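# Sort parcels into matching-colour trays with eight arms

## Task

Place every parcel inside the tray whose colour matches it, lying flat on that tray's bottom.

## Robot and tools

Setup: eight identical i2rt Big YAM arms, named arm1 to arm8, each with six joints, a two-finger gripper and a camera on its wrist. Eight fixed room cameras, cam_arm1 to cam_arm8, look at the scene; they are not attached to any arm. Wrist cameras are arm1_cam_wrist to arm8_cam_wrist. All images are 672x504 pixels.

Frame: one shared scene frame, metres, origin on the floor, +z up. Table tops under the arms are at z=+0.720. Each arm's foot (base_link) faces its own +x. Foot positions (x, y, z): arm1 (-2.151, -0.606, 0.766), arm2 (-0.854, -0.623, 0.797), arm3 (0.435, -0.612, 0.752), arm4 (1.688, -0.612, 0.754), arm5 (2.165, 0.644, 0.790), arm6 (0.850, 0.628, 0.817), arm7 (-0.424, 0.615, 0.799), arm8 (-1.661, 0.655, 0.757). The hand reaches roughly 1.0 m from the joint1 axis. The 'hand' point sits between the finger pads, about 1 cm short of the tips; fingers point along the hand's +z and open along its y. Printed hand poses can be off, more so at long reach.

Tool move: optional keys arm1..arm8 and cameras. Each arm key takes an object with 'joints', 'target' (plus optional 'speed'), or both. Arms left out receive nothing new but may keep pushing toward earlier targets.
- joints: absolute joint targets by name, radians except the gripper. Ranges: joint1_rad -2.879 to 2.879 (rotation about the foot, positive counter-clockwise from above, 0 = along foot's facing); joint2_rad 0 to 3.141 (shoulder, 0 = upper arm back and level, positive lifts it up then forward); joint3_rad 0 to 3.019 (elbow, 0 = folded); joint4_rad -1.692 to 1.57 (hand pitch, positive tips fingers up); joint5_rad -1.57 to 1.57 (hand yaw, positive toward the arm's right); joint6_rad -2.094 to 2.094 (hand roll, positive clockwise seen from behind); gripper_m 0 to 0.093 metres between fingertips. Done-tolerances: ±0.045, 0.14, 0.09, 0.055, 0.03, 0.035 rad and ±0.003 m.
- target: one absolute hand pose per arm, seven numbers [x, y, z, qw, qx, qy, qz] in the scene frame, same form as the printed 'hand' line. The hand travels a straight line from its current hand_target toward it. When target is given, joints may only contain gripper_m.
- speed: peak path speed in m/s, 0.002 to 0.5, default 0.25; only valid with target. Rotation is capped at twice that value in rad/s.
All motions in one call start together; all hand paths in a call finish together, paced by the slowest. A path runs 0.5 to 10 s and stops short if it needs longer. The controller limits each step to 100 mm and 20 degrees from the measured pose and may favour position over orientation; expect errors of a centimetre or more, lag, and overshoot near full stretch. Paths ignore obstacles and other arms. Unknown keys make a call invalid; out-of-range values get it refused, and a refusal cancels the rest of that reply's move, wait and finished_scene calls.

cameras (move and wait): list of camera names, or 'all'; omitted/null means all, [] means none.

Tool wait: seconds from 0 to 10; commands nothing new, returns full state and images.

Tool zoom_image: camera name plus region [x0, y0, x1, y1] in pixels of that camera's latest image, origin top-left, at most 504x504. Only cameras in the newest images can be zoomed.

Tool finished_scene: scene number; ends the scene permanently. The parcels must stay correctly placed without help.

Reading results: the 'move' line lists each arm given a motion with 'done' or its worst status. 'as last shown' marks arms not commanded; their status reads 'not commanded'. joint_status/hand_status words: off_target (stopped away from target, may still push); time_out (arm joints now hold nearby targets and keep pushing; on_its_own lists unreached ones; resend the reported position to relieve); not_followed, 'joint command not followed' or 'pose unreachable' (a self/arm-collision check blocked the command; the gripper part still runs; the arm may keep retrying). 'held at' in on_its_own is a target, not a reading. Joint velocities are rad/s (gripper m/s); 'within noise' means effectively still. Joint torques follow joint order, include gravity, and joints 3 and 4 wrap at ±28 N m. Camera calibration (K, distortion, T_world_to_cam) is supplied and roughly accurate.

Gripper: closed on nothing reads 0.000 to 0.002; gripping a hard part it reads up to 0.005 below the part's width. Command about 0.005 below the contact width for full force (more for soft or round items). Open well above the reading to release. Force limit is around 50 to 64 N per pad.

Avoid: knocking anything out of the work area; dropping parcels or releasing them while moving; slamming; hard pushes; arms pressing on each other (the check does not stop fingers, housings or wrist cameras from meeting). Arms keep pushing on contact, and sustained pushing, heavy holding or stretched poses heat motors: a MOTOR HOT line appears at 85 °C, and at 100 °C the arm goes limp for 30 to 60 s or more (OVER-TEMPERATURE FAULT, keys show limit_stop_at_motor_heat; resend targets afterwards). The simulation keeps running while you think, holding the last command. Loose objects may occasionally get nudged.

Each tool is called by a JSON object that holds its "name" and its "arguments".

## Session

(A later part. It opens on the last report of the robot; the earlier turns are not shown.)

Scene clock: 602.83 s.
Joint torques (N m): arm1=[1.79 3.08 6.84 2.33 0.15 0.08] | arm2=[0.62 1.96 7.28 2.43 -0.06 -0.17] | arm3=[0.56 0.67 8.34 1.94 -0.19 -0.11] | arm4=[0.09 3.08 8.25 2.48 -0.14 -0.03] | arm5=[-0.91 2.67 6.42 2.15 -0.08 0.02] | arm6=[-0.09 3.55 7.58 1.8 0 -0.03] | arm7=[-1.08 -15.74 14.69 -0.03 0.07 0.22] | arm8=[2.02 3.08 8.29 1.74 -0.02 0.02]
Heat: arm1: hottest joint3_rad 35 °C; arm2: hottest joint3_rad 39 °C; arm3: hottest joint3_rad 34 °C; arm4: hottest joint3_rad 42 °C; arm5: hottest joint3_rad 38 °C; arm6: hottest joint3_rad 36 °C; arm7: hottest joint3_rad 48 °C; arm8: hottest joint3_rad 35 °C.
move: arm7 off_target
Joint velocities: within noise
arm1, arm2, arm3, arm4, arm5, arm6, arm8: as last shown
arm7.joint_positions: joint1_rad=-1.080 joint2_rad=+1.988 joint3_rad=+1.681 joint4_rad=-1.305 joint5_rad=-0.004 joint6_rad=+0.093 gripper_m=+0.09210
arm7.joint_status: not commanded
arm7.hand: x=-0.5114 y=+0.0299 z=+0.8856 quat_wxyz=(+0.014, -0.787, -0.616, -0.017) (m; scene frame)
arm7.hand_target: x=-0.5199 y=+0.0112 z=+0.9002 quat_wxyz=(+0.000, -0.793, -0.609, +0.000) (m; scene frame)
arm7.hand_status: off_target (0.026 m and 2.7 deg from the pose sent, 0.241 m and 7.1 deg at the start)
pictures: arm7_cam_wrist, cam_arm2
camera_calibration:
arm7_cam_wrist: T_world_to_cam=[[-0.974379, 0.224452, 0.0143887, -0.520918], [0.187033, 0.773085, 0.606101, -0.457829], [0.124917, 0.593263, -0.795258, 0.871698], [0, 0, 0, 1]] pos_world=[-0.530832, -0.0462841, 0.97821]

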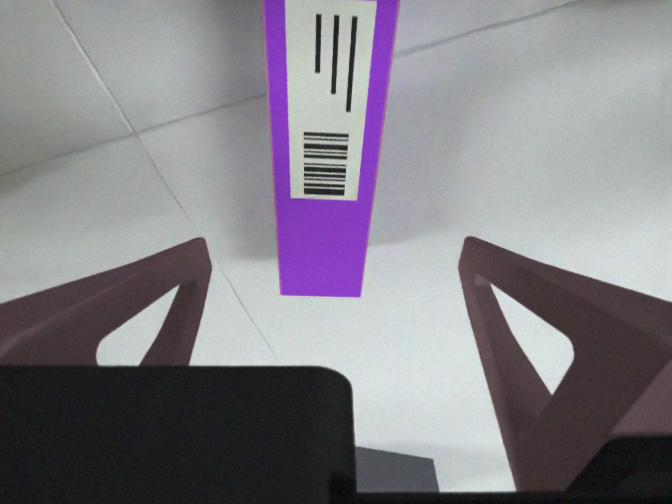

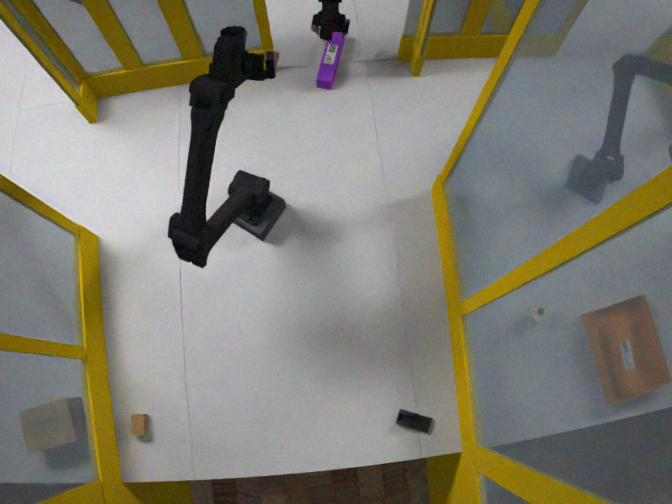

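{"name": "move", "arguments": {"arm7": {"target":[-0.515,-0.002,0.80,0,0.793,0.609,0],"speed":0.15}, "cameras": ["arm7_cam_wrist"]}}

{"name": "move", "arguments": {"arm7": {"target":[-0.515,-0.002,0.75,0,0.793,0.609,0],"speed":0.1}, "cameras": []}}

{"name": "move", "arguments": {"arm7": {"joints":{"gripper_m":0.055}}, "cameras": ["arm7_cam_wrist"]}}

{"name": "move", "arguments": {"arm7": {"target":[-0.515,0.002,0.96,0,0.793,0.609,0]}, "cameras": ["arm7_cam_wrist"]}}

{"name": "move", "arguments": {"arm7": {"target":[-0.49,0.2,1.02,0,0.760,0.649,0]}, "cameras": ["cam_arm7"]}}

Scene clock: 618.10 s.
Joint torques (N m): arm1=[2.02 3.19 6.82 2.41 0.15 0.07] | arm2=[0.62 1.96 7.28 2.43 -0.06 -0.17] | arm3=[0.62 0.67 8.29 1.94 -0.2 -0.12] | arm4=[0.09 3.14 8.25 2.5 -0.15 -0.03] | arm5=[-0.97 2.61 6.3 2.22 -0.07 0.04] | arm6=[-0.03 3.49 7.6 1.78 0 -0.02] | arm7=[0.03 -16.67 8.64 0.5 0.06 0.23] | arm8=[1.96 3.19 8.27 1.76 0 0]
Heat: arm1: hottest joint3_rad 35 °C; arm2: hottest joint3_rad 38 °C; arm3: hottest joint3_rad 34 °C; arm4: hottest joint3_rad 42 °C; arm5: hottest joint3_rad 38 °C; arm6: hottest joint3_rad 36 °C; arm7: hottest joint3_rad 50 °C; arm8: hottest joint3_rad 35 °C.
move: arm7 off_target
Joint velocities: within noise
arm1, arm2, arm3, arm4, arm5, arm6, arm8: as last shown
arm7.joint_positions: joint1_rad=-1.080 joint2_rad=+2.113 joint3_rad=+1.681 joint4_rad=-1.126 joint5_rad=-0.004 joint6_rad=+0.105 gripper_m=+0.09210
arm7.joint_status: not commanded
arm7.hand: x=-0.5165 y=-0.0036 z=+0.8116 quat_wxyz=(-0.004, -0.791, -0.612, +0.003) (m; scene frame)
arm7.hand_target: x=-0.5149 y=-0.0017 z=+0.8001 quat_wxyz=(+0.000, -0.793, -0.609, +0.000) (m; scene frame)
arm7.hand_status: off_target (0.012 m and 0.7 deg from the pose sent, 0.091 m and 2.7 deg at the start)
pictures: arm7_cam_wrist
camera_calibration:
arm7_cam_wrist: T_world_to_cam=[[-0.971653, 0.236198, 0.0100793, -0.512357], [0.200825, 0.802144, 0.562348, -0.343391], [0.12474, 0.548431, -0.82684, 0.858735], [0, 0, 0, 1]] pos_world=[-0.53599, -0.07449, 0.908305]

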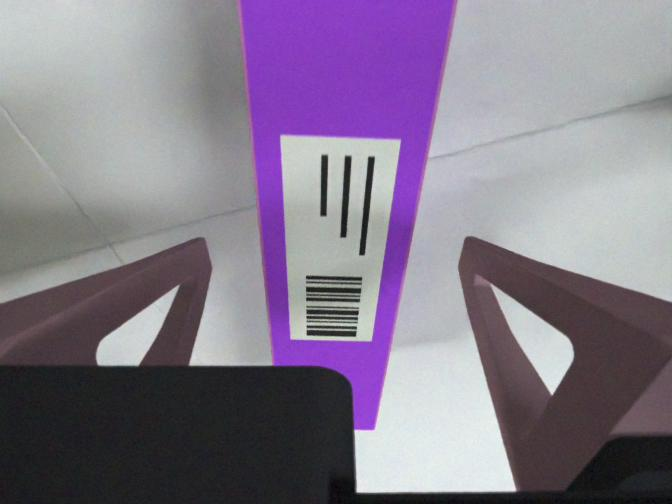

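Scene clock: 619.23 s.
Joint torques (N m): arm1=[2.08 2.84 6.87 2.41 0.14 0.06] | arm2=[0.56 1.96 7.28 2.43 -0.06 -0.17] | arm3=[0.5 0.79 8.29 1.96 -0.2 -0.12] | arm4=[0.09 3.14 8.24 2.5 -0.15 -0.03] | arm5=[-0.79 3.14 6.32 2.26 -0.06 -0.02] | arm6=[-0.03 3.49 7.56 1.8 0 -0.03] | arm7=[-0.15 -17.14 8.16 0.55 0.05 0.2] | arm8=[1.85 3.19 8.23 1.76 0.01 0.02]
Heat: arm1: hottest joint3_rad 35 °C; arm2: hottest joint3_rad 38 °C; arm3: hottest joint3_rad 34 °C; arm4: hottest joint3_rad 42 °C; arm5: hottest joint3_rad 38 °C; arm6: hottest joint3_rad 36 °C; arm7: hottest joint3_rad 49 °C; arm8: hottest joint3_rad 35 °C.
move: arm7 off_target
Joint velocities: within noise
arm1, arm2, arm3, arm4: as last shown
arm5.joint_positions: joint1_rad=+1.512 joint2_rad=+0.603 joint3_rad=+1.394 joint4_rad=-1.314 joint5_rad=+0.000 joint6_rad=+0.020 gripper_m=+0.09187
arm5.joint_status: not commanded
arm5.hand: x=+2.0899 y=+0.4225 z=+1.3387 quat_wxyz=(+0.296, +0.709, +0.500, -0.400) (m; scene frame)
arm5.hand_target: x=+2.0897 y=+0.4230 z=+1.3452 quat_wxyz=(+0.303, +0.706, +0.494, -0.407) (m; scene frame)
arm5.hand_status: not commanded
arm6.joint_positions: joint1_rad=-1.195 joint2_rad=+0.591 joint3_rad=+1.396 joint4_rad=-1.310 joint5_rad=+0.000 joint6_rad=+0.072 gripper_m=+0.09188
arm6.joint_status: not commanded
arm6.hand: x=+0.7962 y=+0.4099 z=+1.3716 quat_wxyz=(-0.328, -0.697, -0.506, +0.389) (m; scene frame)
arm6.hand_target: x=+0.7969 y=+0.4050 z=+1.3736 quat_wxyz=(-0.332, -0.696, -0.506, +0.387) (m; scene frame)
arm6.hand_status: not commanded
arm7.joint_positions: joint1_rad=-1.080 joint2_rad=+2.180 joint3_rad=+1.648 joint4_rad=-1.028 joint5_rad=-0.004 joint6_rad=+0.105 gripper_m=+0.09210
arm7.joint_status: not commanded
arm7.hand: x=-0.5166 y=-0.0041 z=+0.7603 quat_wxyz=(-0.004, -0.791, -0.612, +0.002) (m; scene frame)
arm7.hand_target: x=-0.5150 y=-0.0019 z=+0.7501 quat_wxyz=(+0.000, -0.793, -0.609, +0.000) (m; scene frame)
arm7.hand_status: off_target (0.011 m and 0.6 deg from the pose sent, 0.062 m and 0.7 deg at the start)
arm8.joint_positions: joint1_rad=+0.327 joint2_rad=+0.599 joint3_rad=+1.403 joint4_rad=-1.313 joint5_rad=-0.002 joint6_rad=+0.063 gripper_m=+0.09193
arm8.joint_status: not commanded
arm8.hand: x=-1.7239 y=+0.4374 z=+1.3129 quat_wxyz=(-0.318, -0.704, -0.497, +0.394) (m; scene frame)
arm8.hand_target: x=-1.7250 y=+0.4352 z=+1.3141 quat_wxyz=(-0.321, -0.704, -0.493, +0.397) (m; scene frame)
arm8.hand_status: not commanded
pictures: none
No camera images: "cameras" was empty.

Scene clock: 619.83 s.
Joint torques (N m): arm1=[2.14 3.08 6.91 2.26 0.15 0.07] | arm2=[0.62 1.96 7.28 2.43 -0.06 -0.17] | arm3=[0.62 0.62 8.29 1.94 -0.2 -0.13] | arm4=[0.09 3.08 8.25 2.48 -0.14 -0.03] | arm5=[-1.26 3.08 6.24 2.26 -0.08 -0.01] | arm6=[-0.03 3.55 7.57 1.81 0 -0.03] | arm7=[-0.09 -16.79 8.16 0.58 0.06 0.21] | arm8=[1.79 2.96 8.28 1.78 -0.01 0.02]
Heat: arm1: hottest joint3_rad 35 °C; arm2: hottest joint3_rad 38 °C; arm3: hottest joint3_rad 34 °C; arm4: hottest joint3_rad 42 °C; arm5: hottest joint3_rad 38 °C; arm6: hottest joint3_rad 36 °C; arm7: hottest joint3_rad 49 °C; arm8: hottest joint3_rad 35 °C.
move: arm7 off_target
Joint velocities: within noise
arm1.joint_positions: joint1_rad=-1.552 joint2_rad=+0.601 joint3_rad=+1.408 joint4_rad=-1.316 joint5_rad=+0.005 joint6_rad=+0.002 gripper_m=+0.09188
arm1.joint_status: not commanded
arm1.hand: x=-2.2438 y=-0.8084 z=+1.3244 quat_wxyz=(-0.282, -0.720, -0.470, +0.425) (m; scene frame)
arm1.hand_target: x=-2.2425 y=-0.8120 z=+1.3242 quat_wxyz=(-0.288, -0.717, -0.471, +0.426) (m; scene frame)
arm1.hand_status: not commanded
arm2, arm3, arm5, arm6, arm8: as last shown
arm4.joint_positions: joint1_rad=-1.891 joint2_rad=+0.595 joint3_rad=+1.406 joint4_rad=-1.316 joint5_rad=-0.013 joint6_rad=-0.003 gripper_m=+0.09191
arm4.joint_status: not commanded
arm4.hand: x=+1.8285 y=-0.7862 z=+1.3106 quat_wxyz=(-0.453, -0.382, -0.772, +0.231) (m; scene frame)
arm4.hand_target: x=+1.8318 y=-0.7897 z=+1.3104 quat_wxyz=(-0.454, -0.377, -0.773, +0.233) (m; scene frame)
arm4.hand_status: not commanded
arm7.joint_positions: joint1_rad=-1.080 joint2_rad=+2.180 joint3_rad=+1.648 joint4_rad=-1.028 joint5_rad=-0.004 joint6_rad=+0.105 gripper_m=+0.05997
arm7.joint_status: gripper_m off_target (ended at +0.06000, target +0.05500)
arm7.hand: x=-0.5166 y=-0.0041 z=+0.7603 quat_wxyz=(-0.004, -0.791, -0.612, +0.002) (m; scene frame)
arm7.hand_target: x=-0.5150 y=-0.0019 z=+0.7501 quat_wxyz=(+0.000, -0.793, -0.609, +0.000) (m; scene frame)
arm7.hand_status: not commanded
pictures: arm7_cam_wrist
camera_calibration:
arm7_cam_wrist: T_world_to_cam=[[-0.971475, 0.236921, 0.0102432, -0.51187], [0.201274, 0.800927, 0.563919, -0.315108], [0.1254, 0.549894, -0.825767, 0.816174], [0, 0, 0, 1]] pos_world=[-0.536194, -0.0751583, 0.856908]

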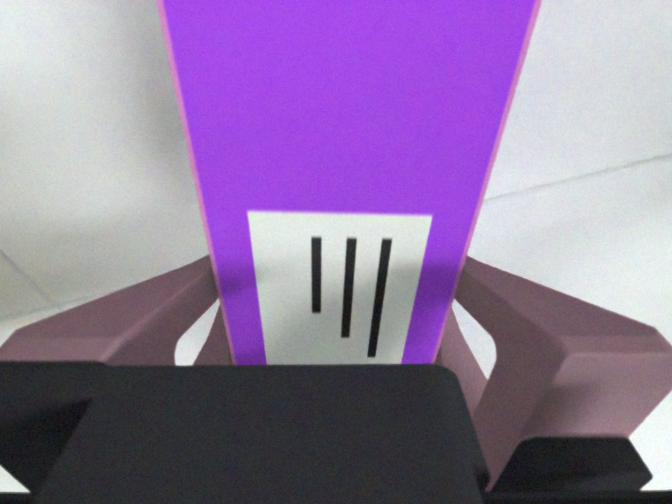

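Scene clock: 621.53 s.
Joint torques (N m): arm1=[2.32 3.02 6.8 2.35 0.14 0.07] | arm2=[0.67 1.9 7.28 2.43 -0.06 -0.17] | arm3=[0.56 0.67 8.31 1.95 -0.2 -0.12] | arm4=[0.15 3.08 8.25 2.48 -0.14 -0.03] | arm5=[-0.85 2.78 6.41 2.21 -0.04 -0.01] | arm6=[-0.03 3.49 7.58 1.78 0 -0.03] | arm7=[-0.03 -16.26 15.35 -0.4 0.04 0.18] | arm8=[1.85 3.08 8.31 1.76 -0.02 0.01]
Heat: arm1: hottest joint3_rad 35 °C; arm2: hottest joint3_rad 38 °C; arm3: hottest joint3_rad 34 °C; arm4: hottest joint3_rad 42 °C; arm5: hottest joint3_rad 38 °C; arm6: hottest joint3_rad 36 °C; arm7: hottest joint3_rad 50 °C; arm8: hottest joint3_rad 35 °C.
move: arm7 off_target
Joint velocities: within noise
arm1, arm2, arm4, arm5, arm6, arm8: as last shown
arm3.joint_positions: joint1_rad=+1.986 joint2_rad=+0.601 joint3_rad=+1.396 joint4_rad=-1.316 joint5_rad=-0.006 joint6_rad=-0.375 gripper_m=+0.09198
arm3.joint_status: not commanded
arm3.hand: x=+0.3883 y=-0.8396 z=+1.3007 quat_wxyz=(+0.243, +0.556, +0.666, -0.435) (m; scene frame)
arm3.hand_target: x=+0.3916 y=-0.8411 z=+1.3065 quat_wxyz=(+0.249, +0.544, +0.668, -0.442) (m; scene frame)
arm3.hand_status: not commanded
arm7.joint_positions: joint1_rad=-1.080 joint2_rad=+1.982 joint3_rad=+1.819 joint4_rad=-1.449 joint5_rad=-0.004 joint6_rad=+0.105 gripper_m=+0.05997
arm7.joint_status: not commanded
arm7.hand: x=-0.5129 y=+0.0192 z=+0.9400 quat_wxyz=(+0.015, -0.791, -0.611, -0.017) (m; scene frame)
arm7.hand_target: x=-0.5148 y=+0.0033 z=+0.9602 quat_wxyz=(+0.000, -0.793, -0.609, +0.000) (m; scene frame)
arm7.hand_status: off_target (0.026 m and 2.6 deg from the pose sent, 0.200 m and 0.6 deg at the start)
pictures: arm7_cam_wrist
camera_calibration:
arm7_cam_wrist: T_world_to_cam=[[-0.971564, 0.2363, 0.0150288, -0.520204], [0.196663, 0.769991, 0.606991, -0.478099], [0.13186, 0.592686, -0.794567, 0.92446], [0, 0, 0, 1]] pos_world=[-0.533286, -0.0568591, 1.03257]

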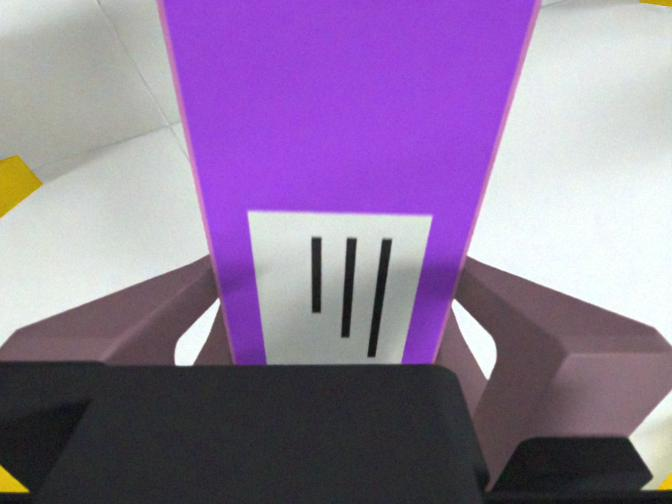

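Scene clock: 623.23 s.
Joint torques (N m): arm1=[2.2 3.08 6.89 2.35 0.15 0.09] | arm2=[0.62 1.9 7.28 2.43 -0.06 -0.17] | arm3=[0.56 0.62 8.28 1.92 -0.19 -0.12] | arm4=[0.09 3.08 8.25 2.5 -0.15 -0.03] | arm5=[-1.08 2.9 6.43 2.25 -0.02 0.03] | arm6=[-0.09 3.49 7.57 1.81 0 -0.03] | arm7=[-1.03 -10.87 9.05 -0.25 0.05 0.05] | arm8=[1.67 2.96 8.29 1.81 -0.02 0]
Heat: arm1: hottest joint3_rad 35 °C; arm2: hottest joint3_rad 37 °C; arm3: hottest joint3_rad 34 °C; arm4: hottest joint3_rad 42 °C; arm5: hottest joint3_rad 38 °C; arm6: hottest joint3_rad 36 °C; arm7: hottest joint3_rad 49 °C; arm8: hottest joint3_rad 35 °C.
move: arm7 done
Joint velocities: within noise
arm1, arm2, arm3, arm4, arm5, arm6, arm8: as last shown
arm7.joint_positions: joint1_rad=-1.080 joint2_rad=+1.447 joint3_rad=+1.329 joint4_rad=-1.435 joint5_rad=-0.004 joint6_rad=+0.009 gripper_m=+0.05998
arm7.joint_status: not commanded
arm7.hand: x=-0.4868 y=+0.1928 z=+1.0218 quat_wxyz=(-0.006, -0.761, -0.649, +0.005) (m; scene frame)
arm7.hand_target: x=-0.4899 y=+0.2000 z=+1.0200 quat_wxyz=(+0.000, -0.760, -0.649, +0.000) (m; scene frame)
arm7.hand_status: done (0.008 m and 0.9 deg from the pose sent, 0.199 m and 6.2 deg at the start)
pictures: cam_arm7

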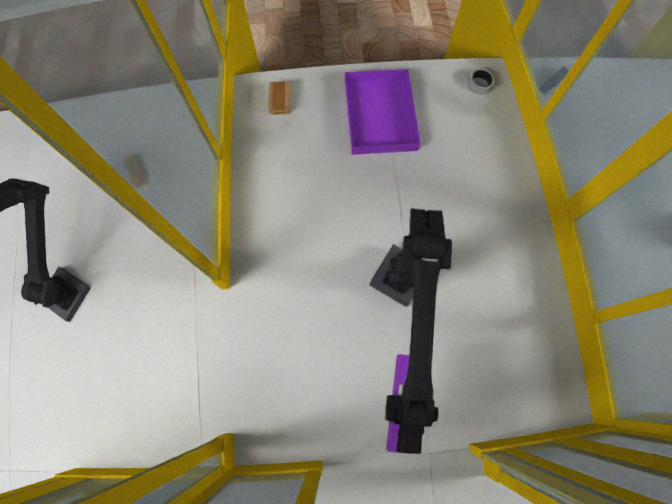

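{"name": "move", "arguments": {"arm7": {"joints":{"joint6_rad":1.57}}, "cameras": []}}

{"name": "move", "arguments": {"arm7": {"joints":{"joint1_rad":2.164}}, "cameras": []}}

{"name": "move", "arguments": {"arm7": {"joints":{"joint6_rad":0.0}}, "cameras": []}}

{"name": "move", "arguments": {"arm7": {"target":[-0.393,1.32,0.93,0,-0.688,0.725,0]}, "cameras": []}}

{"name": "move", "arguments": {"arm7": {"target":[-0.393,1.315,0.84,0,-0.688,0.725,0],"speed":0.15}, "cameras": ["cam_arm7"]}}

{"name": "zoom_image", "arguments": {"camera": "cam_arm7", "region": [300, 30, 480, 170]}}

Scene clock: 635.50 s.
Joint torques (N m): arm1=[2.02 2.96 6.9 2.39 0.14 0.09] | arm2=[0.62 1.96 7.28 2.43 -0.06 -0.17] | arm3=[0.56 0.62 8.28 1.92 -0.19 -0.12] | arm4=[0.09 3.08 8.25 2.48 -0.15 -0.03] | arm5=[-0.56 2.96 6.34 2.24 -0.09 0] | arm6=[-0.09 3.55 7.58 1.83 -0.01 -0.03] | arm7=[-1.08 -10.58 8.98 -0.25 0.14 0.17] | arm8=[1.9 3.08 8.23 1.77 -0.01 0.02]
Heat: arm1: hottest joint3_rad 35 °C; arm2: hottest joint3_rad 37 °C; arm3: hottest joint3_rad 34 °C; arm4: hottest joint3_rad 42 °C; arm5: hottest joint3_rad 38 °C; arm6: hottest joint3_rad 36 °C; arm7: hottest joint3_rad 49 °C; arm8: hottest joint3_rad 35 °C.
move: arm7 done
Joint velocities: within noise
arm1, arm2, arm3, arm4, arm5, arm6, arm8: as last shown
arm7.joint_positions: joint1_rad=-1.080 joint2_rad=+1.447 joint3_rad=+1.329 joint4_rad=-1.435 joint5_rad=-0.004 joint6_rad=+1.560 gripper_m=+0.05991
arm7.joint_status: all done
arm7.hand: x=-0.4868 y=+0.1928 z=+1.0218 quat_wxyz=(-0.008, -0.998, +0.069, -0.001) (m; scene frame)
arm7.hand_target: x=-0.4899 y=+0.2000 z=+1.0200 quat_wxyz=(+0.000, -0.997, +0.079, +0.000) (m; scene frame)
arm7.hand_status: not commanded
pictures: none
No camera images: "cameras" was empty.

Scene clock: 638.67 s.
Joint torques (N m): arm1=[2.2 3.31 6.95 2.4 0.15 0.09] | arm2=[0.62 1.96 7.28 2.44 -0.06 -0.17] | arm3=[0.62 0.67 8.28 1.88 -0.19 -0.13] | arm4=[0.09 3.08 8.25 2.48 -0.15 -0.03] | arm5=[-0.85 2.96 6.37 2.22 -0.07 0.05] | arm6=[-0.03 3.55 7.58 1.81 -0.01 -0.03] | arm7=[-0.73 -10.7 8.99 -0.32 0.1 0.21] | arm8=[1.79 3.08 8.25 1.84 -0.01 0]
Heat: arm1: hottest joint3_rad 35 °C; arm2: hottest joint3_rad 37 °C; arm3: hottest joint3_rad 34 °C; arm4: hottest joint3_rad 42 °C; arm5: hottest joint3_rad 38 °C; arm6: hottest joint3_rad 36 °C; arm7: hottest joint3_rad 49 °C; arm8: hottest joint3_rad 35 °C.
move: arm7 done
Joint velocities: within noise
arm1, arm3, arm4, arm5, arm6, arm8: as last shown
arm2.joint_positions: joint1_rad=-1.403 joint2_rad=+0.601 joint3_rad=+1.400 joint4_rad=-1.312 joint5_rad=+0.002 joint6_rad=-0.214 gripper_m=+0.09191
arm2.joint_status: not commanded
arm2.hand: x=-0.7452 y=-0.4226 z=+1.3512 quat_wxyz=(-0.459, +0.519, -0.690, -0.211) (m; scene frame)
arm2.hand_target: x=-0.7458 y=-0.4211 z=+1.3540 quat_wxyz=(-0.465, +0.523, -0.682, -0.212) (m; scene frame)
arm2.hand_status: not commanded
arm7.joint_positions: joint1_rad=+2.169 joint2_rad=+1.447 joint3_rad=+1.329 joint4_rad=-1.435 joint5_rad=-0.003 joint6_rad=+1.560 gripper_m=+0.06009
arm7.joint_status: all done
arm7.hand: x=-0.4059 y=+1.0400 z=+1.0240 quat_wxyz=(+0.002, -0.016, -1.000, -0.010) (m; scene frame)
arm7.hand_target: x=-0.4039 y=+1.0333 z=+1.0222 quat_wxyz=(+0.001, -0.023, -1.000, -0.003) (m; scene frame)
arm7.hand_status: not commanded
pictures: none
No camera images: "cameras" was empty.

Scene clock: 640.93 s.
Joint torques (N m): arm1=[2.37 3.02 6.79 2.41 0.15 0.08] | arm2=[0.62 1.96 7.28 2.44 -0.06 -0.17] | arm3=[0.56 0.56 8.31 1.94 -0.18 -0.12] | arm4=[0.09 3.08 8.25 2.48 -0.15 -0.03] | arm5=[-0.56 2.26 6.49 2.02 -0.06 0.02] | arm6=[0.03 3.49 7.58 1.8 0 -0.03] | arm7=[-0.85 -10.64 9.07 -0.25 0.02 0.02] | arm8=[1.9 3.19 8.27 1.77 -0.02 0.01]
Heat: arm1: hottest joint3_rad 35 °C; arm2: hottest joint3_rad 37 °C; arm3: hottest joint3_rad 34 °C; arm4: hottest joint3_rad 42 °C; arm5: hottest joint3_rad 38 °C; arm6: hottest joint3_rad 36 °C; arm7: hottest joint3_rad 48 °C; arm8: hottest joint3_rad 35 °C.
move: arm7 done
Joint velocities: within noise
arm1, arm2, arm3, arm4, arm5, arm6, arm8: as last shown
arm7.joint_positions: joint1_rad=+2.169 joint2_rad=+1.447 joint3_rad=+1.329 joint4_rad=-1.435 joint5_rad=-0.003 joint6_rad=+0.010 gripper_m=+0.06012
arm7.joint_status: all done
arm7.hand: x=-0.4059 y=+1.0400 z=+1.0240 quat_wxyz=(-0.006, +0.689, -0.725, -0.008) (m; scene frame)
arm7.hand_target: x=-0.4039 y=+1.0333 z=+1.0222 quat_wxyz=(-0.001, +0.691, -0.723, -0.002) (m; scene frame)
arm7.hand_status: not commanded
pictures: none
No camera images: "cameras" was empty.

Scene clock: 643.57 s.
Joint torques (N m): arm1=[2.2 3.31 6.87 2.37 0.16 0.05] | arm2=[0.62 1.96 7.28 2.43 -0.06 -0.17] | arm3=[0.44 0.62 8.29 1.95 -0.19 -0.12] | arm4=[0.09 3.08 8.24 2.48 -0.14 -0.03] | arm5=[-0.91 2.96 6.37 2.02 -0.05 -0.01] | arm6=[-0.03 3.49 7.6 1.78 0 -0.03] | arm7=[-0.44 -18.32 15.76 -0.36 0.09 0.11] | arm8=[1.85 3.08 8.24 1.77 -0.02 0.02]
Heat: arm1: hottest joint3_rad 35 °C; arm2: hottest joint3_rad 37 °C; arm3: hottest joint3_rad 34 °C; arm4: hottest joint3_rad 42 °C; arm5: hottest joint3_rad 38 °C; arm6: hottest joint3_rad 36 °C; arm7: hottest joint3_rad 49 °C; arm8: hottest joint3_rad 35 °C.
move: arm7 off_target
Joint velocities: within noise
arm1, arm2, arm3, arm4, arm5, arm6, arm8: as last shown
arm7.joint_positions: joint1_rad=+2.169 joint2_rad=+2.275 joint3_rad=+2.243 joint4_rad=-1.576 joint5_rad=-0.003 joint6_rad=+0.010 gripper_m=+0.06011
arm7.joint_status: not commanded
arm7.hand: x=-0.3948 y=+1.3054 z=+0.9182 quat_wxyz=(+0.013, +0.688, -0.725, +0.011) (m; scene frame)
arm7.hand_target: x=-0.3931 y=+1.3189 z=+0.9302 quat_wxyz=(-0.001, +0.688, -0.725, -0.001) (m; scene frame)
arm7.hand_status: off_target (0.019 m and 2.0 deg from the pose sent, 0.296 m and 1.2 deg at the start)
pictures: none
No camera images: "cameras" was empty.

Scene clock: 644.83 s.
Joint torques (N m): arm1=[2.32 3.02 6.72 2.37 0.15 0.07] | arm2=[0.62 1.9 7.28 2.43 -0.06 -0.17] | arm3=[0.38 0.62 8.28 1.92 -0.19 -0.12] | arm4=[0.03 3.08 8.25 2.48 -0.15 -0.03] | arm5=[-0.73 2.37 6.31 2.22 -0.04 0.03] | arm6=[-0.03 3.55 7.57 1.83 0 -0.03] | arm7=[-0.56 -18.49 9.32 0.49 0.08 0.11] | arm8=[1.67 2.9 8.24 1.84 -0.01 0]
Heat: arm1: hottest joint3_rad 35 °C; arm2: hottest joint3_rad 37 °C; arm3: hottest joint3_rad 34 °C; arm4: hottest joint3_rad 42 °C; arm5: hottest joint3_rad 38 °C; arm6: hottest joint3_rad 36 °C; arm7: hottest joint3_rad 49 °C; arm8: hottest joint3_rad 35 °C.
move: arm7 off_target
Joint velocities: within noise
arm1, arm2, arm3, arm4: as last shown
arm5.joint_positions: joint1_rad=+1.512 joint2_rad=+0.603 joint3_rad=+1.394 joint4_rad=-1.314 joint5_rad=+0.000 joint6_rad=+0.020 gripper_m=+0.09187
arm5.joint_status: not commanded
arm5.hand: x=+2.0899 y=+0.4225 z=+1.3387 quat_wxyz=(+0.296, +0.709, +0.500, -0.400) (m; scene frame)
arm5.hand_target: x=+2.0897 y=+0.4230 z=+1.3452 quat_wxyz=(+0.303, +0.706, +0.494, -0.407) (m; scene frame)
arm5.hand_status: not commanded
arm6.joint_positions: joint1_rad=-1.195 joint2_rad=+0.591 joint3_rad=+1.396 joint4_rad=-1.310 joint5_rad=+0.000 joint6_rad=+0.072 gripper_m=+0.09188
arm6.joint_status: not commanded
arm6.hand: x=+0.7962 y=+0.4099 z=+1.3716 quat_wxyz=(-0.328, -0.697, -0.506, +0.389) (m; scene frame)
arm6.hand_target: x=+0.7969 y=+0.4050 z=+1.3736 quat_wxyz=(-0.332, -0.696, -0.506, +0.387) (m; scene frame)
arm6.hand_status: not commanded
arm7.joint_positions: joint1_rad=+2.169 joint2_rad=+2.301 joint3_rad=+2.112 joint4_rad=-1.377 joint5_rad=-0.003 joint6_rad=+0.010 gripper_m=+0.06011
arm7.joint_status: not commanded
arm7.hand: x=-0.3944 y=+1.3153 z=+0.8507 quat_wxyz=(-0.001, +0.689, -0.725, -0.004) (m; scene frame)
arm7.hand_target: x=-0.3931 y=+1.3149 z=+0.8401 quat_wxyz=(+0.000, +0.688, -0.725, +0.000) (m; scene frame)
arm7.hand_status: off_target (0.011 m and 0.4 deg from the pose sent, 0.079 m and 2.0 deg at the start)
arm8.joint_positions: joint1_rad=+0.327 joint2_rad=+0.599 joint3_rad=+1.403 joint4_rad=-1.313 joint5_rad=-0.002 joint6_rad=+0.063 gripper_m=+0.09193
arm8.joint_status: not commanded
arm8.hand: x=-1.7239 y=+0.4374 z=+1.3129 quat_wxyz=(-0.318, -0.704, -0.497, +0.394) (m; scene frame)
arm8.hand_target: x=-1.7250 y=+0.4352 z=+1.3141 quat_wxyz=(-0.321, -0.704, -0.493, +0.397) (m; scene frame)
arm8.hand_status: not commanded
pictures: cam_arm7

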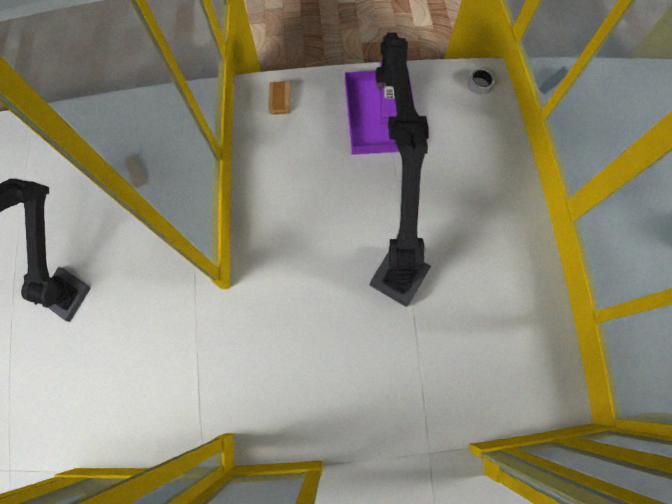

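Scaled by 2.800.

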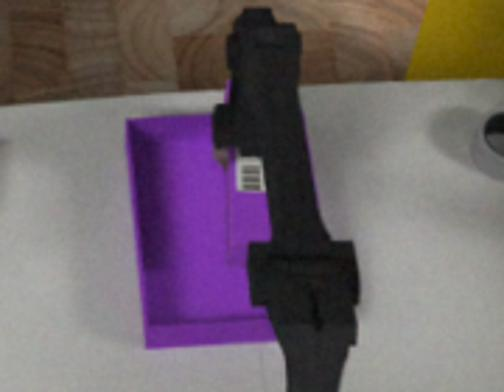

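{"name": "move", "arguments": {"arm7": {"target":[-0.415,1.298,0.84,0,-0.688,0.725,0],"speed":0.1}, "cameras": ["cam_arm7"]}}

{"name": "zoom_image", "arguments": {"camera": "cam_arm7", "region": [300, 30, 480, 170]}}

{"name": "move", "arguments": {"arm7": {"target":[-0.415,1.294,0.765,0,-0.688,0.725,0],"speed":0.1}, "cameras": ["cam_arm7"]}}

{"name": "zoom_image", "arguments": {"camera": "cam_arm7", "region": [300, 30, 480, 170]}}

Scene clock: 657.87 s.
Joint torques (N m): arm1=[2.32 2.84 6.86 2.39 0.16 0.06] | arm2=[0.62 1.96 7.27 2.43 -0.06 -0.17] | arm3=[0.56 0.67 8.31 1.94 -0.2 -0.11] | arm4=[0.15 3.08 8.25 2.48 -0.14 -0.03] | arm5=[-0.97 2.73 6.34 2.13 -0.06 0.01] | arm6=[-0.03 3.49 7.58 1.8 0 -0.03] | arm7=[0.09 -20.66 8.76 0.58 0.06 0.23] | arm8=[1.73 3.25 8.29 1.84 -0.02 0]
Heat: arm1: hottest joint3_rad 35 °C; arm2: hottest joint3_rad 36 °C; arm3: hottest joint3_rad 34 °C; arm4: hottest joint3_rad 42 °C; arm5: hottest joint3_rad 38 °C; arm6: hottest joint3_rad 36 °C; arm7: hottest joint3_rad 47 °C; arm8: hottest joint3_rad 35 °C.
move: arm7 done
Joint velocities: within noise
arm1.joint_positions: joint1_rad=-1.552 joint2_rad=+0.601 joint3_rad=+1.408 joint4_rad=-1.316 joint5_rad=+0.005 joint6_rad=+0.002 gripper_m=+0.09188
arm1.joint_status: not commanded
arm1.hand: x=-2.2438 y=-0.8084 z=+1.3244 quat_wxyz=(-0.282, -0.720, -0.470, +0.425) (m; scene frame)
arm1.hand_target: x=-2.2425 y=-0.8120 z=+1.3242 quat_wxyz=(-0.288, -0.717, -0.471, +0.426) (m; scene frame)
arm1.hand_status: not commanded
arm2, arm3, arm5, arm6, arm8: as last shown
arm4.joint_positions: joint1_rad=-1.891 joint2_rad=+0.595 joint3_rad=+1.406 joint4_rad=-1.316 joint5_rad=-0.013 joint6_rad=-0.003 gripper_m=+0.09191
arm4.joint_status: not commanded
arm4.hand: x=+1.8285 y=-0.7862 z=+1.3106 quat_wxyz=(-0.453, -0.382, -0.772, +0.231) (m; scene frame)
arm4.hand_target: x=+1.8318 y=-0.7897 z=+1.3104 quat_wxyz=(-0.454, -0.377, -0.773, +0.233) (m; scene frame)
arm4.hand_status: not commanded
arm7.joint_positions: joint1_rad=+2.194 joint2_rad=+2.275 joint3_rad=+2.015 joint4_rad=-1.332 joint5_rad=-0.003 joint6_rad=+0.030 gripper_m=+0.06011
arm7.joint_status: not commanded
arm7.hand: x=-0.4126 y=+1.2971 z=+0.8317 quat_wxyz=(+0.008, +0.690, -0.723, +0.006) (m; scene frame)
arm7.hand_target: x=-0.4149 y=+1.2979 z=+0.8400 quat_wxyz=(+0.000, +0.688, -0.725, +0.000) (m; scene frame)
arm7.hand_status: done (0.009 m and 1.2 deg from the pose sent, 0.029 m and 0.4 deg at the start)
pictures: cam_arm7

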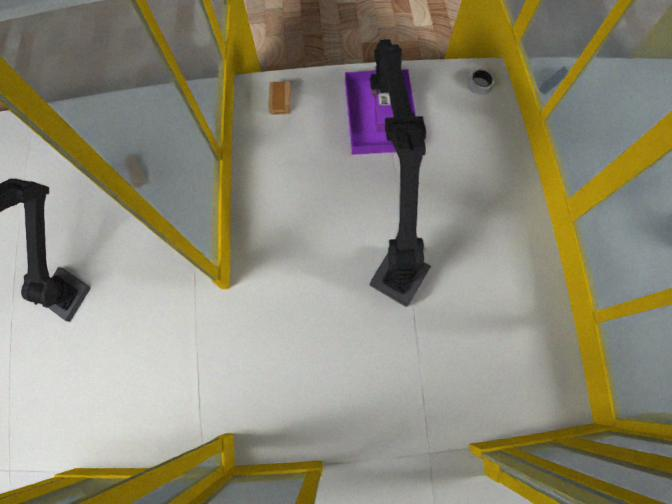

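Scaled by 2.800.

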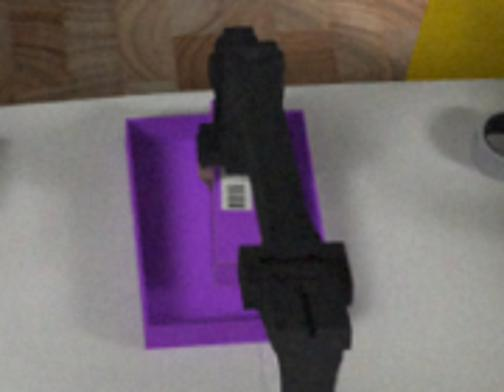

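Scene clock: 659.30 s.
Joint torques (N m): arm1=[2.26 3.08 6.82 2.41 0.16 0.09] | arm2=[0.62 1.9 7.28 2.43 -0.06 -0.17] | arm3=[0.5 0.62 8.28 1.95 -0.2 -0.12] | arm4=[0.09 3.08 8.25 2.48 -0.14 -0.03] | arm5=[-0.85 2.73 6.34 2.22 -0.09 0.02] | arm6=[-0.03 3.55 7.57 1.81 0 -0.03] | arm7=[0.09 -18.2 8.91 0.49 0.07 0.22] | arm8=[2.02 3.08 8.32 1.74 0 0.01]
Heat: arm1: hottest joint3_rad 35 °C; arm2: hottest joint3_rad 36 °C; arm3: hottest joint3_rad 34 °C; arm4: hottest joint3_rad 42 °C; arm5: hottest joint3_rad 38 °C; arm6: hottest joint3_rad 36 °C; arm7: hottest joint3_rad 47 °C; arm8: hottest joint3_rad 35 °C.
move: arm7 off_target
Joint velocities: within noise
arm1, arm2, arm4, arm5, arm6, arm8: as last shown
arm3.joint_positions: joint1_rad=+1.986 joint2_rad=+0.601 joint3_rad=+1.396 joint4_rad=-1.316 joint5_rad=-0.006 joint6_rad=-0.375 gripper_m=+0.09198
arm3.joint_status: not commanded
arm3.hand: x=+0.3883 y=-0.8396 z=+1.3007 quat_wxyz=(+0.243, +0.556, +0.666, -0.435) (m; scene frame)
arm3.hand_target: x=+0.3916 y=-0.8411 z=+1.3065 quat_wxyz=(+0.249, +0.544, +0.668, -0.442) (m; scene frame)
arm3.hand_status: not commanded
arm7.joint_positions: joint1_rad=+2.194 joint2_rad=+2.305 joint3_rad=+1.918 joint4_rad=-1.176 joint5_rad=-0.003 joint6_rad=+0.030 gripper_m=+0.06011
arm7.joint_status: not commanded
arm7.hand: x=-0.4127 y=+1.2964 z=+0.7772 quat_wxyz=(-0.003, +0.690, -0.723, -0.005) (m; scene frame)
arm7.hand_target: x=-0.4149 y=+1.2939 z=+0.7652 quat_wxyz=(+0.000, +0.688, -0.725, +0.000) (m; scene frame)
arm7.hand_status: off_target (0.013 m and 0.7 deg from the pose sent, 0.067 m and 1.2 deg at the start)
pictures: cam_arm7

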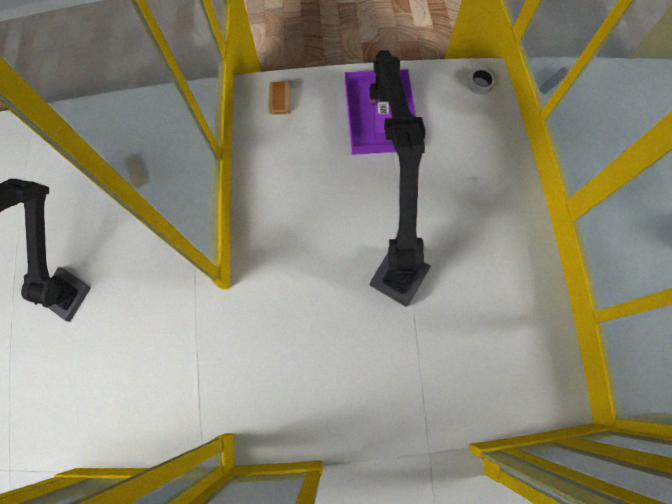

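Scaled by 2.800.

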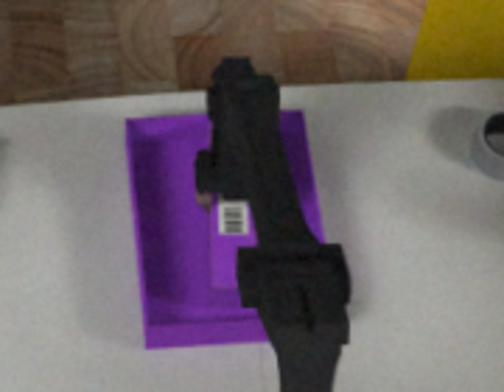

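{"name": "move", "arguments": {"arm7": {"target":[-0.415,1.27,0.80,0,-0.688,0.725,0],"speed":0.1}, "cameras": []}}

{"name": "move", "arguments": {"arm7": {"target":[-0.415,1.267,0.765,0,-0.688,0.725,0],"speed":0.06}, "cameras": ["cam_arm7"]}}

{"name": "zoom_image", "arguments": {"camera": "cam_arm7", "region": [300, 30, 480, 170]}}

Scene clock: 670.17 s.
Joint torques (N m): arm1=[2.61 3.25 6.9 2.32 0.17 0.07] | arm2=[0.62 1.96 7.28 2.43 -0.06 -0.17] | arm3=[0.67 0.73 8.27 1.88 -0.2 -0.12] | arm4=[0.09 3.08 8.24 2.48 -0.14 -0.03] | arm5=[-1.03 3.14 6.41 2.03 -0.05 -0.01] | arm6=[0.03 3.49 7.58 1.8 0 -0.03] | arm7=[-0.09 -19.6 8.28 -0.02 0.06 0.22] | arm8=[1.85 3.02 8.17 1.81 -0.02 0.01]
Heat: arm1: hottest joint3_rad 35 °C; arm2: hottest joint3_rad 36 °C; arm3: hottest joint3_rad 34 °C; arm4: hottest joint3_rad 41 °C; arm5: hottest joint3_rad 38 °C; arm6: hottest joint3_rad 36 °C; arm7: hottest joint3_rad 47 °C; arm8: hottest joint3_rad 35 °C.
move: arm7 done
Joint velocities: within noise
arm1, arm2, arm3, arm4, arm5, arm6, arm8: as last shown
arm7.joint_positions: joint1_rad=+2.194 joint2_rad=+2.229 joint3_rad=+1.831 joint4_rad=-1.176 joint5_rad=-0.003 joint6_rad=+0.030 gripper_m=+0.06011
arm7.joint_status: not commanded
arm7.hand: x=-0.4131 y=+1.2732 z=+0.7953 quat_wxyz=(+0.001, +0.690, -0.723, -0.001) (m; scene frame)
arm7.hand_target: x=-0.4149 y=+1.2701 z=+0.7999 quat_wxyz=(+0.000, +0.688, -0.725, +0.000) (m; scene frame)
arm7.hand_status: done (0.006 m and 0.4 deg from the pose sent, 0.035 m and 0.7 deg at the start)
pictures: none
No camera images: "cameras" was empty.

Scene clock: 671.33 s.
Joint torques (N m): arm1=[1.96 2.9 6.87 2.4 0.17 0.08] | arm2=[0.62 1.96 7.28 2.43 -0.06 -0.17] | arm3=[0.56 0.73 8.28 1.96 -0.19 -0.12] | arm4=[0.09 3.08 8.24 2.48 -0.14 -0.03] | arm5=[-0.73 3.08 6.46 2.13 -0.04 0.02] | arm6=[-0.03 3.6 7.58 1.8 0.01 -0.03] | arm7=[-0.09 -17.14 8.14 0.54 0.07 0.21] | arm8=[1.55 3.14 8.28 1.74 -0.03 0.01]
Heat: arm1: hottest joint3_rad 35 °C; arm2: hottest joint3_rad 36 °C; arm3: hottest joint3_rad 34 °C; arm4: hottest joint3_rad 41 °C; arm5: hottest joint3_rad 38 °C; arm6: hottest joint3_rad 36 °C; arm7: hottest joint3_rad 47 °C; arm8: hottest joint3_rad 35 °C.
move: arm7 off_target
Joint velocities: within noise
arm1, arm2, arm3, arm4, arm5, arm6, arm8: as last shown
arm7.joint_positions: joint1_rad=+2.194 joint2_rad=+2.229 joint3_rad=+1.790 joint4_rad=-1.116 joint5_rad=-0.003 joint6_rad=+0.030 gripper_m=+0.06011
arm7.joint_status: not commanded
arm7.hand: x=-0.4131 y=+1.2716 z=+0.7810 quat_wxyz=(-0.005, +0.690, -0.723, -0.008) (m; scene frame)
arm7.hand_target: x=-0.4149 y=+1.2668 z=+0.7653 quat_wxyz=(+0.000, +0.688, -0.725, +0.000) (m; scene frame)
arm7.hand_status: off_target (0.017 m and 1.1 deg from the pose sent, 0.031 m and 0.4 deg at the start)
pictures: cam_arm7

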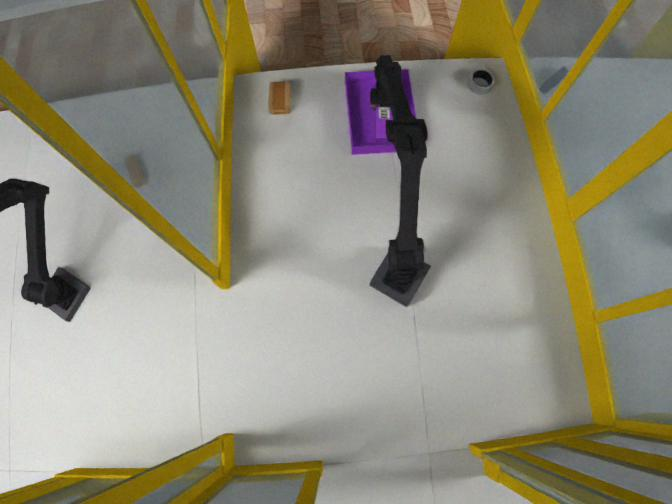

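Scaled by 2.800.

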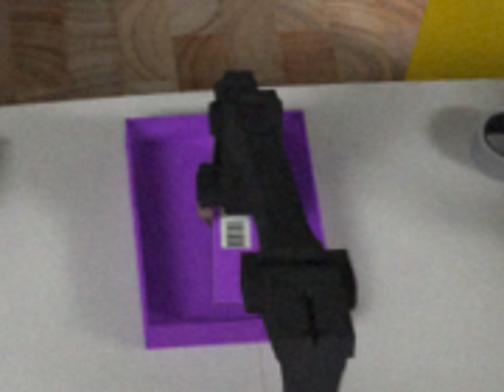

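{"name": "move", "arguments": {"arm7": {"target":[-0.415,1.270,0.742,0,-0.688,0.725,0],"speed":0.04}, "cameras": []}}

{"name": "move", "arguments": {"arm7": {"joints":{"gripper_m":0.092}}, "cameras": []}}

{"name": "move", "arguments": {"arm7": {"target":[-0.415,1.274,0.93,0,-0.688,0.725,0]}, "cameras": []}}

{"name": "move", "arguments": {"arm7": {"joints":{"joint2_rad":0.6,"joint3_rad":1.4,"joint4_rad":-1.3}}, "cameras": ["cam_arm7","cam_arm1","cam_arm3","cam_arm4"]}}

{"name": "zoom_image", "arguments": {"camera": "cam_arm7", "region": [300, 30, 480, 170]}}

Scene clock: 681.17 s.
Joint torques (N m): arm1=[2.37 3.25 6.87 2.39 0.15 0.07] | arm2=[0.62 1.96 7.27 2.43 -0.06 -0.17] | arm3=[0.5 0.67 8.29 1.92 -0.19 -0.12] | arm4=[0.09 3.14 8.24 2.5 -0.14 -0.03] | arm5=[-0.85 2.96 6.49 2.24 -0.07 0.02] | arm6=[-0.03 3.49 7.58 1.78 0 -0.03] | arm7=[0.03 -16.73 8.13 0.8 0.09 0.21] | arm8=[1.85 3.08 8.24 1.77 -0.01 0.02]
Heat: arm1: hottest joint3_rad 35 °C; arm2: hottest joint3_rad 36 °C; arm3: hottest joint3_rad 34 °C; arm4: hottest joint3_rad 41 °C; arm5: hottest joint3_rad 38 °C; arm6: hottest joint3_rad 36 °C; arm7: hottest joint3_rad 46 °C; arm8: hottest joint3_rad 35 °C.
move: arm7 off_target
Joint velocities: within noise
arm1, arm3, arm4, arm5, arm6, arm8: as last shown
arm2.joint_positions: joint1_rad=-1.403 joint2_rad=+0.601 joint3_rad=+1.400 joint4_rad=-1.312 joint5_rad=+0.002 joint6_rad=-0.214 gripper_m=+0.09191
arm2.joint_status: not commanded
arm2.hand: x=-0.7452 y=-0.4226 z=+1.3512 quat_wxyz=(-0.459, +0.519, -0.690, -0.211) (m; scene frame)
arm2.hand_target: x=-0.7458 y=-0.4211 z=+1.3540 quat_wxyz=(-0.465, +0.523, -0.682, -0.212) (m; scene frame)
arm2.hand_status: not commanded
arm7.joint_positions: joint1_rad=+2.194 joint2_rad=+2.257 joint3_rad=+1.790 joint4_rad=-1.087 joint5_rad=-0.003 joint6_rad=+0.031 gripper_m=+0.06011
arm7.joint_status: not commanded
arm7.hand: x=-0.4130 y=+1.2744 z=+0.7637 quat_wxyz=(-0.006, +0.690, -0.723, -0.008) (m; scene frame)
arm7.hand_target: x=-0.4149 y=+1.2695 z=+0.7425 quat_wxyz=(+0.000, +0.688, -0.725, +0.000) (m; scene frame)
arm7.hand_status: off_target (0.022 m and 1.2 deg from the pose sent, 0.039 m and 1.1 deg at the start)
pictures: none
No camera images: "cameras" was empty.

Scene clock: 681.80 s.
Joint torques (N m): arm1=[2.02 3.37 6.95 2.39 0.15 0.07] | arm2=[0.62 1.9 7.28 2.44 -0.06 -0.17] | arm3=[0.73 0.67 8.34 1.95 -0.2 -0.12] | arm4=[0.09 3.08 8.24 2.48 -0.15 -0.03] | arm5=[-0.85 2.9 6.46 2.26 -0.06 0.05] | arm6=[-0.03 3.55 7.58 1.78 0 -0.02] | arm7=[-0.09 -17.08 8.08 0.57 0.09 0.21] | arm8=[2.02 3.25 8.29 1.89 -0.03 0.01]
Heat: arm1: hottest joint3_rad 35 °C; arm2: hottest joint3_rad 36 °C; arm3: hottest joint3_rad 34 °C; arm4: hottest joint3_rad 41 °C; arm5: hottest joint3_rad 38 °C; arm6: hottest joint3_rad 36 °C; arm7: hottest joint3_rad 46 °C; arm8: hottest joint3_rad 35 °C.
move: arm7 done
Joint velocities: within noise
arm1, arm2, arm3, arm4, arm5, arm6, arm8: as last shown
arm7.joint_positions: joint1_rad=+2.194 joint2_rad=+2.263 joint3_rad=+1.790 joint4_rad=-1.080 joint5_rad=-0.003 joint6_rad=+0.031 gripper_m=+0.09184
arm7.joint_status: all done
arm7.hand: x=-0.4130 y=+1.2749 z=+0.7596 quat_wxyz=(-0.006, +0.690, -0.723, -0.008) (m; scene frame)
arm7.hand_target: x=-0.4149 y=+1.2695 z=+0.7424 quat_wxyz=(+0.000, +0.688, -0.725, +0.000) (m; scene frame)
arm7.hand_status: not commanded
pictures: none
No camera images: "cameras" was empty.

Scene clock: 683.43 s.
Joint torques (N m): arm1=[2.08 3.43 6.91 2.33 0.17 0.06] | arm2=[0.62 1.96 7.28 2.43 -0.06 -0.17] | arm3=[0.5 0.62 8.28 1.92 -0.2 -0.11] | arm4=[0.03 3.08 8.24 2.48 -0.14 -0.03] | arm5=[-0.67 3.02 6.32 2.19 -0.07 0.02] | arm6=[-0.03 3.55 7.58 1.81 0 -0.02] | arm7=[-0.03 -17.03 15.15 -0.17 0.08 0.2] | arm8=[1.67 3.08 8.24 1.77 -0.02 0]
Heat: arm1: hottest joint3_rad 35 °C; arm2: hottest joint3_rad 36 °C; arm3: hottest joint3_rad 34 °C; arm4: hottest joint3_rad 41 °C; arm5: hottest joint3_rad 38 °C; arm6: hottest joint3_rad 36 °C; arm7: hottest joint3_rad 46 °C; arm8: hottest joint3_rad 35 °C.
move: arm7 off_target
Joint velocities: within noise
arm1, arm2, arm3, arm4, arm5, arm6, arm8: as last shown
arm7.joint_positions: joint1_rad=+2.194 joint2_rad=+2.111 joint3_rad=+1.959 joint4_rad=-1.453 joint5_rad=-0.003 joint6_rad=+0.031 gripper_m=+0.09192
arm7.joint_status: not commanded
arm7.hand: x=-0.4132 y=+1.2583 z=+0.9176 quat_wxyz=(+0.012, +0.690, -0.724, +0.010) (m; scene frame)
arm7.hand_target: x=-0.4150 y=+1.2730 z=+0.9300 quat_wxyz=(+0.000, +0.688, -0.725, -0.001) (m; scene frame)
arm7.hand_status: off_target (0.020 m and 1.9 deg from the pose sent, 0.170 m and 1.2 deg at the start)
pictures: none
No camera images: "cameras" was empty.

Scene clock: 685.50 s.
Joint torques (N m): arm1=[2.49 3.31 6.84 2.4 0.15 0.06] | arm2=[0.62 1.96 7.28 2.43 -0.06 -0.17] | arm3=[0.56 0.73 8.34 1.95 -0.2 -0.11] | arm4=[0.09 3.14 8.25 2.48 -0.15 -0.03] | arm5=[-1.38 2.9 6.28 2.11 -0.05 0.03] | arm6=[-0.03 3.55 7.58 1.81 0 -0.03] | arm7=[-0.03 1.38 7.71 1.83 0.07 0.19] | arm8=[1.67 3.08 8.25 1.73 -0.03 0.02]
Heat: arm1: hottest joint3_rad 35 °C; arm2: hottest joint3_rad 36 °C; arm3: hottest joint3_rad 34 °C; arm4: hottest joint3_rad 41 °C; arm5: hottest joint3_rad 38 °C; arm6: hottest joint3_rad 36 °C; arm7: hottest joint3_rad 46 °C; arm8: hottest joint3_rad 35 °C.
move: arm7 done
Joint velocities: within noise
arm1, arm2, arm3, arm4: as last shown
arm5.joint_positions: joint1_rad=+1.512 joint2_rad=+0.603 joint3_rad=+1.394 joint4_rad=-1.314 joint5_rad=+0.000 joint6_rad=+0.020 gripper_m=+0.09187
arm5.joint_status: not commanded
arm5.hand: x=+2.0899 y=+0.4225 z=+1.3387 quat_wxyz=(+0.296, +0.709, +0.500, -0.400) (m; scene frame)
arm5.hand_target: x=+2.0897 y=+0.4230 z=+1.3452 quat_wxyz=(+0.303, +0.706, +0.494, -0.407) (m; scene frame)
arm5.hand_status: not commanded
arm6.joint_positions: joint1_rad=-1.195 joint2_rad=+0.591 joint3_rad=+1.396 joint4_rad=-1.310 joint5_rad=+0.000 joint6_rad=+0.072 gripper_m=+0.09188
arm6.joint_status: not commanded
arm6.hand: x=+0.7962 y=+0.4099 z=+1.3716 quat_wxyz=(-0.328, -0.697, -0.506, +0.389) (m; scene frame)
arm6.hand_target: x=+0.7969 y=+0.4050 z=+1.3736 quat_wxyz=(-0.332, -0.696, -0.506, +0.387) (m; scene frame)
arm6.hand_status: not commanded
arm7.joint_positions: joint1_rad=+2.194 joint2_rad=+0.597 joint3_rad=+1.411 joint4_rad=-1.311 joint5_rad=-0.003 joint6_rad=+0.031 gripper_m=+0.09193
arm7.joint_status: all done
arm7.hand: x=-0.4198 y=+0.8385 z=+1.3595 quat_wxyz=(-0.359, +0.593, -0.621, -0.366) (m; scene frame)
arm7.hand_target: x=-0.4201 y=+0.8428 z=+1.3563 quat_wxyz=(-0.356, +0.591, -0.624, -0.367) (m; scene frame)
arm7.hand_status: not commanded
arm8.joint_positions: joint1_rad=+0.327 joint2_rad=+0.599 joint3_rad=+1.403 joint4_rad=-1.313 joint5_rad=-0.002 joint6_rad=+0.063 gripper_m=+0.09193
arm8.joint_status: not commanded
arm8.hand: x=-1.7239 y=+0.4374 z=+1.3129 quat_wxyz=(-0.318, -0.704, -0.497, +0.394) (m; scene frame)
arm8.hand_target: x=-1.7250 y=+0.4352 z=+1.3141 quat_wxyz=(-0.321, -0.704, -0.493, +0.397) (m; scene frame)
arm8.hand_status: not commanded
pictures: cam_arm1, cam_arm3, cam_arm4, cam_arm7

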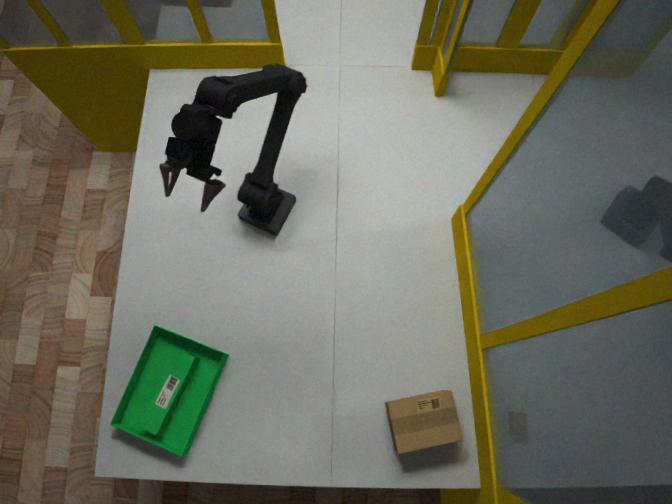

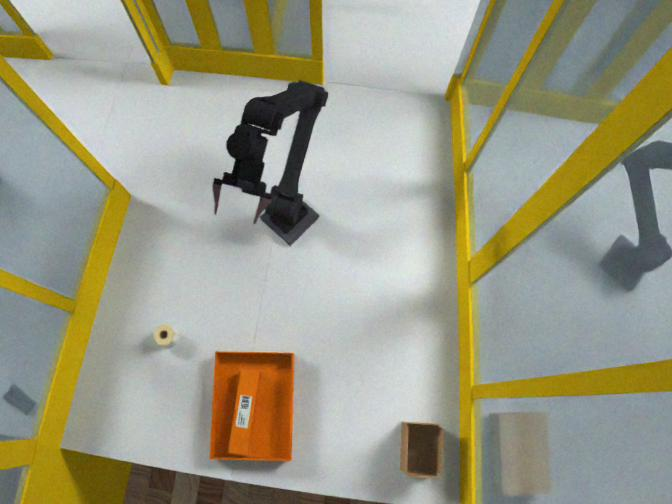

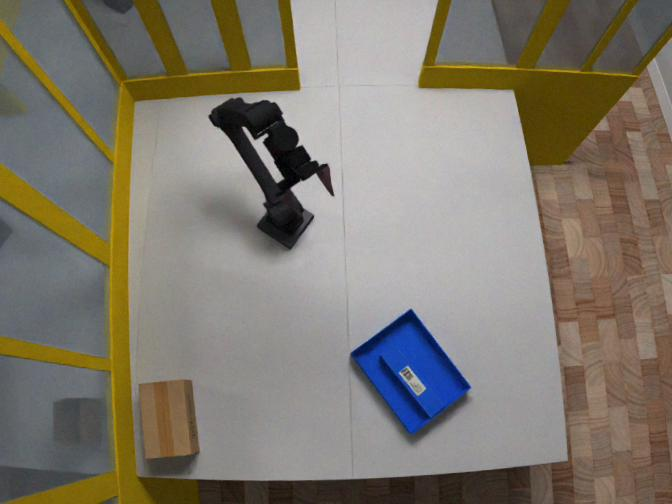

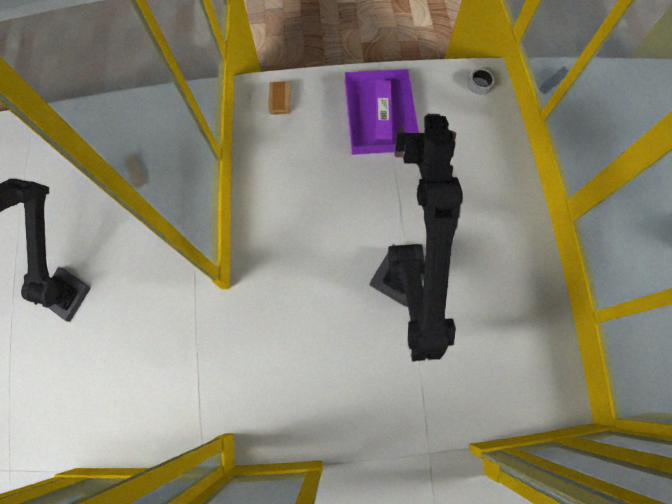

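Scaled by 2.800.

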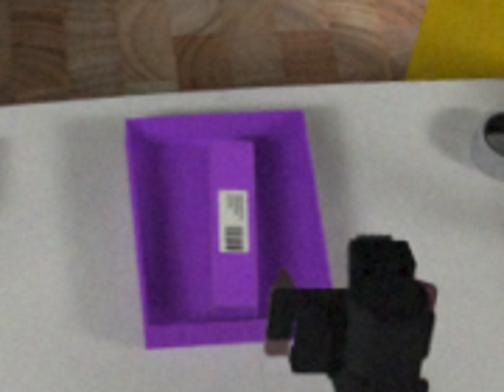

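All four in and flat.

{"name": "finished_scene", "arguments": {"scene": 2}}

The scene is finished: the task was done.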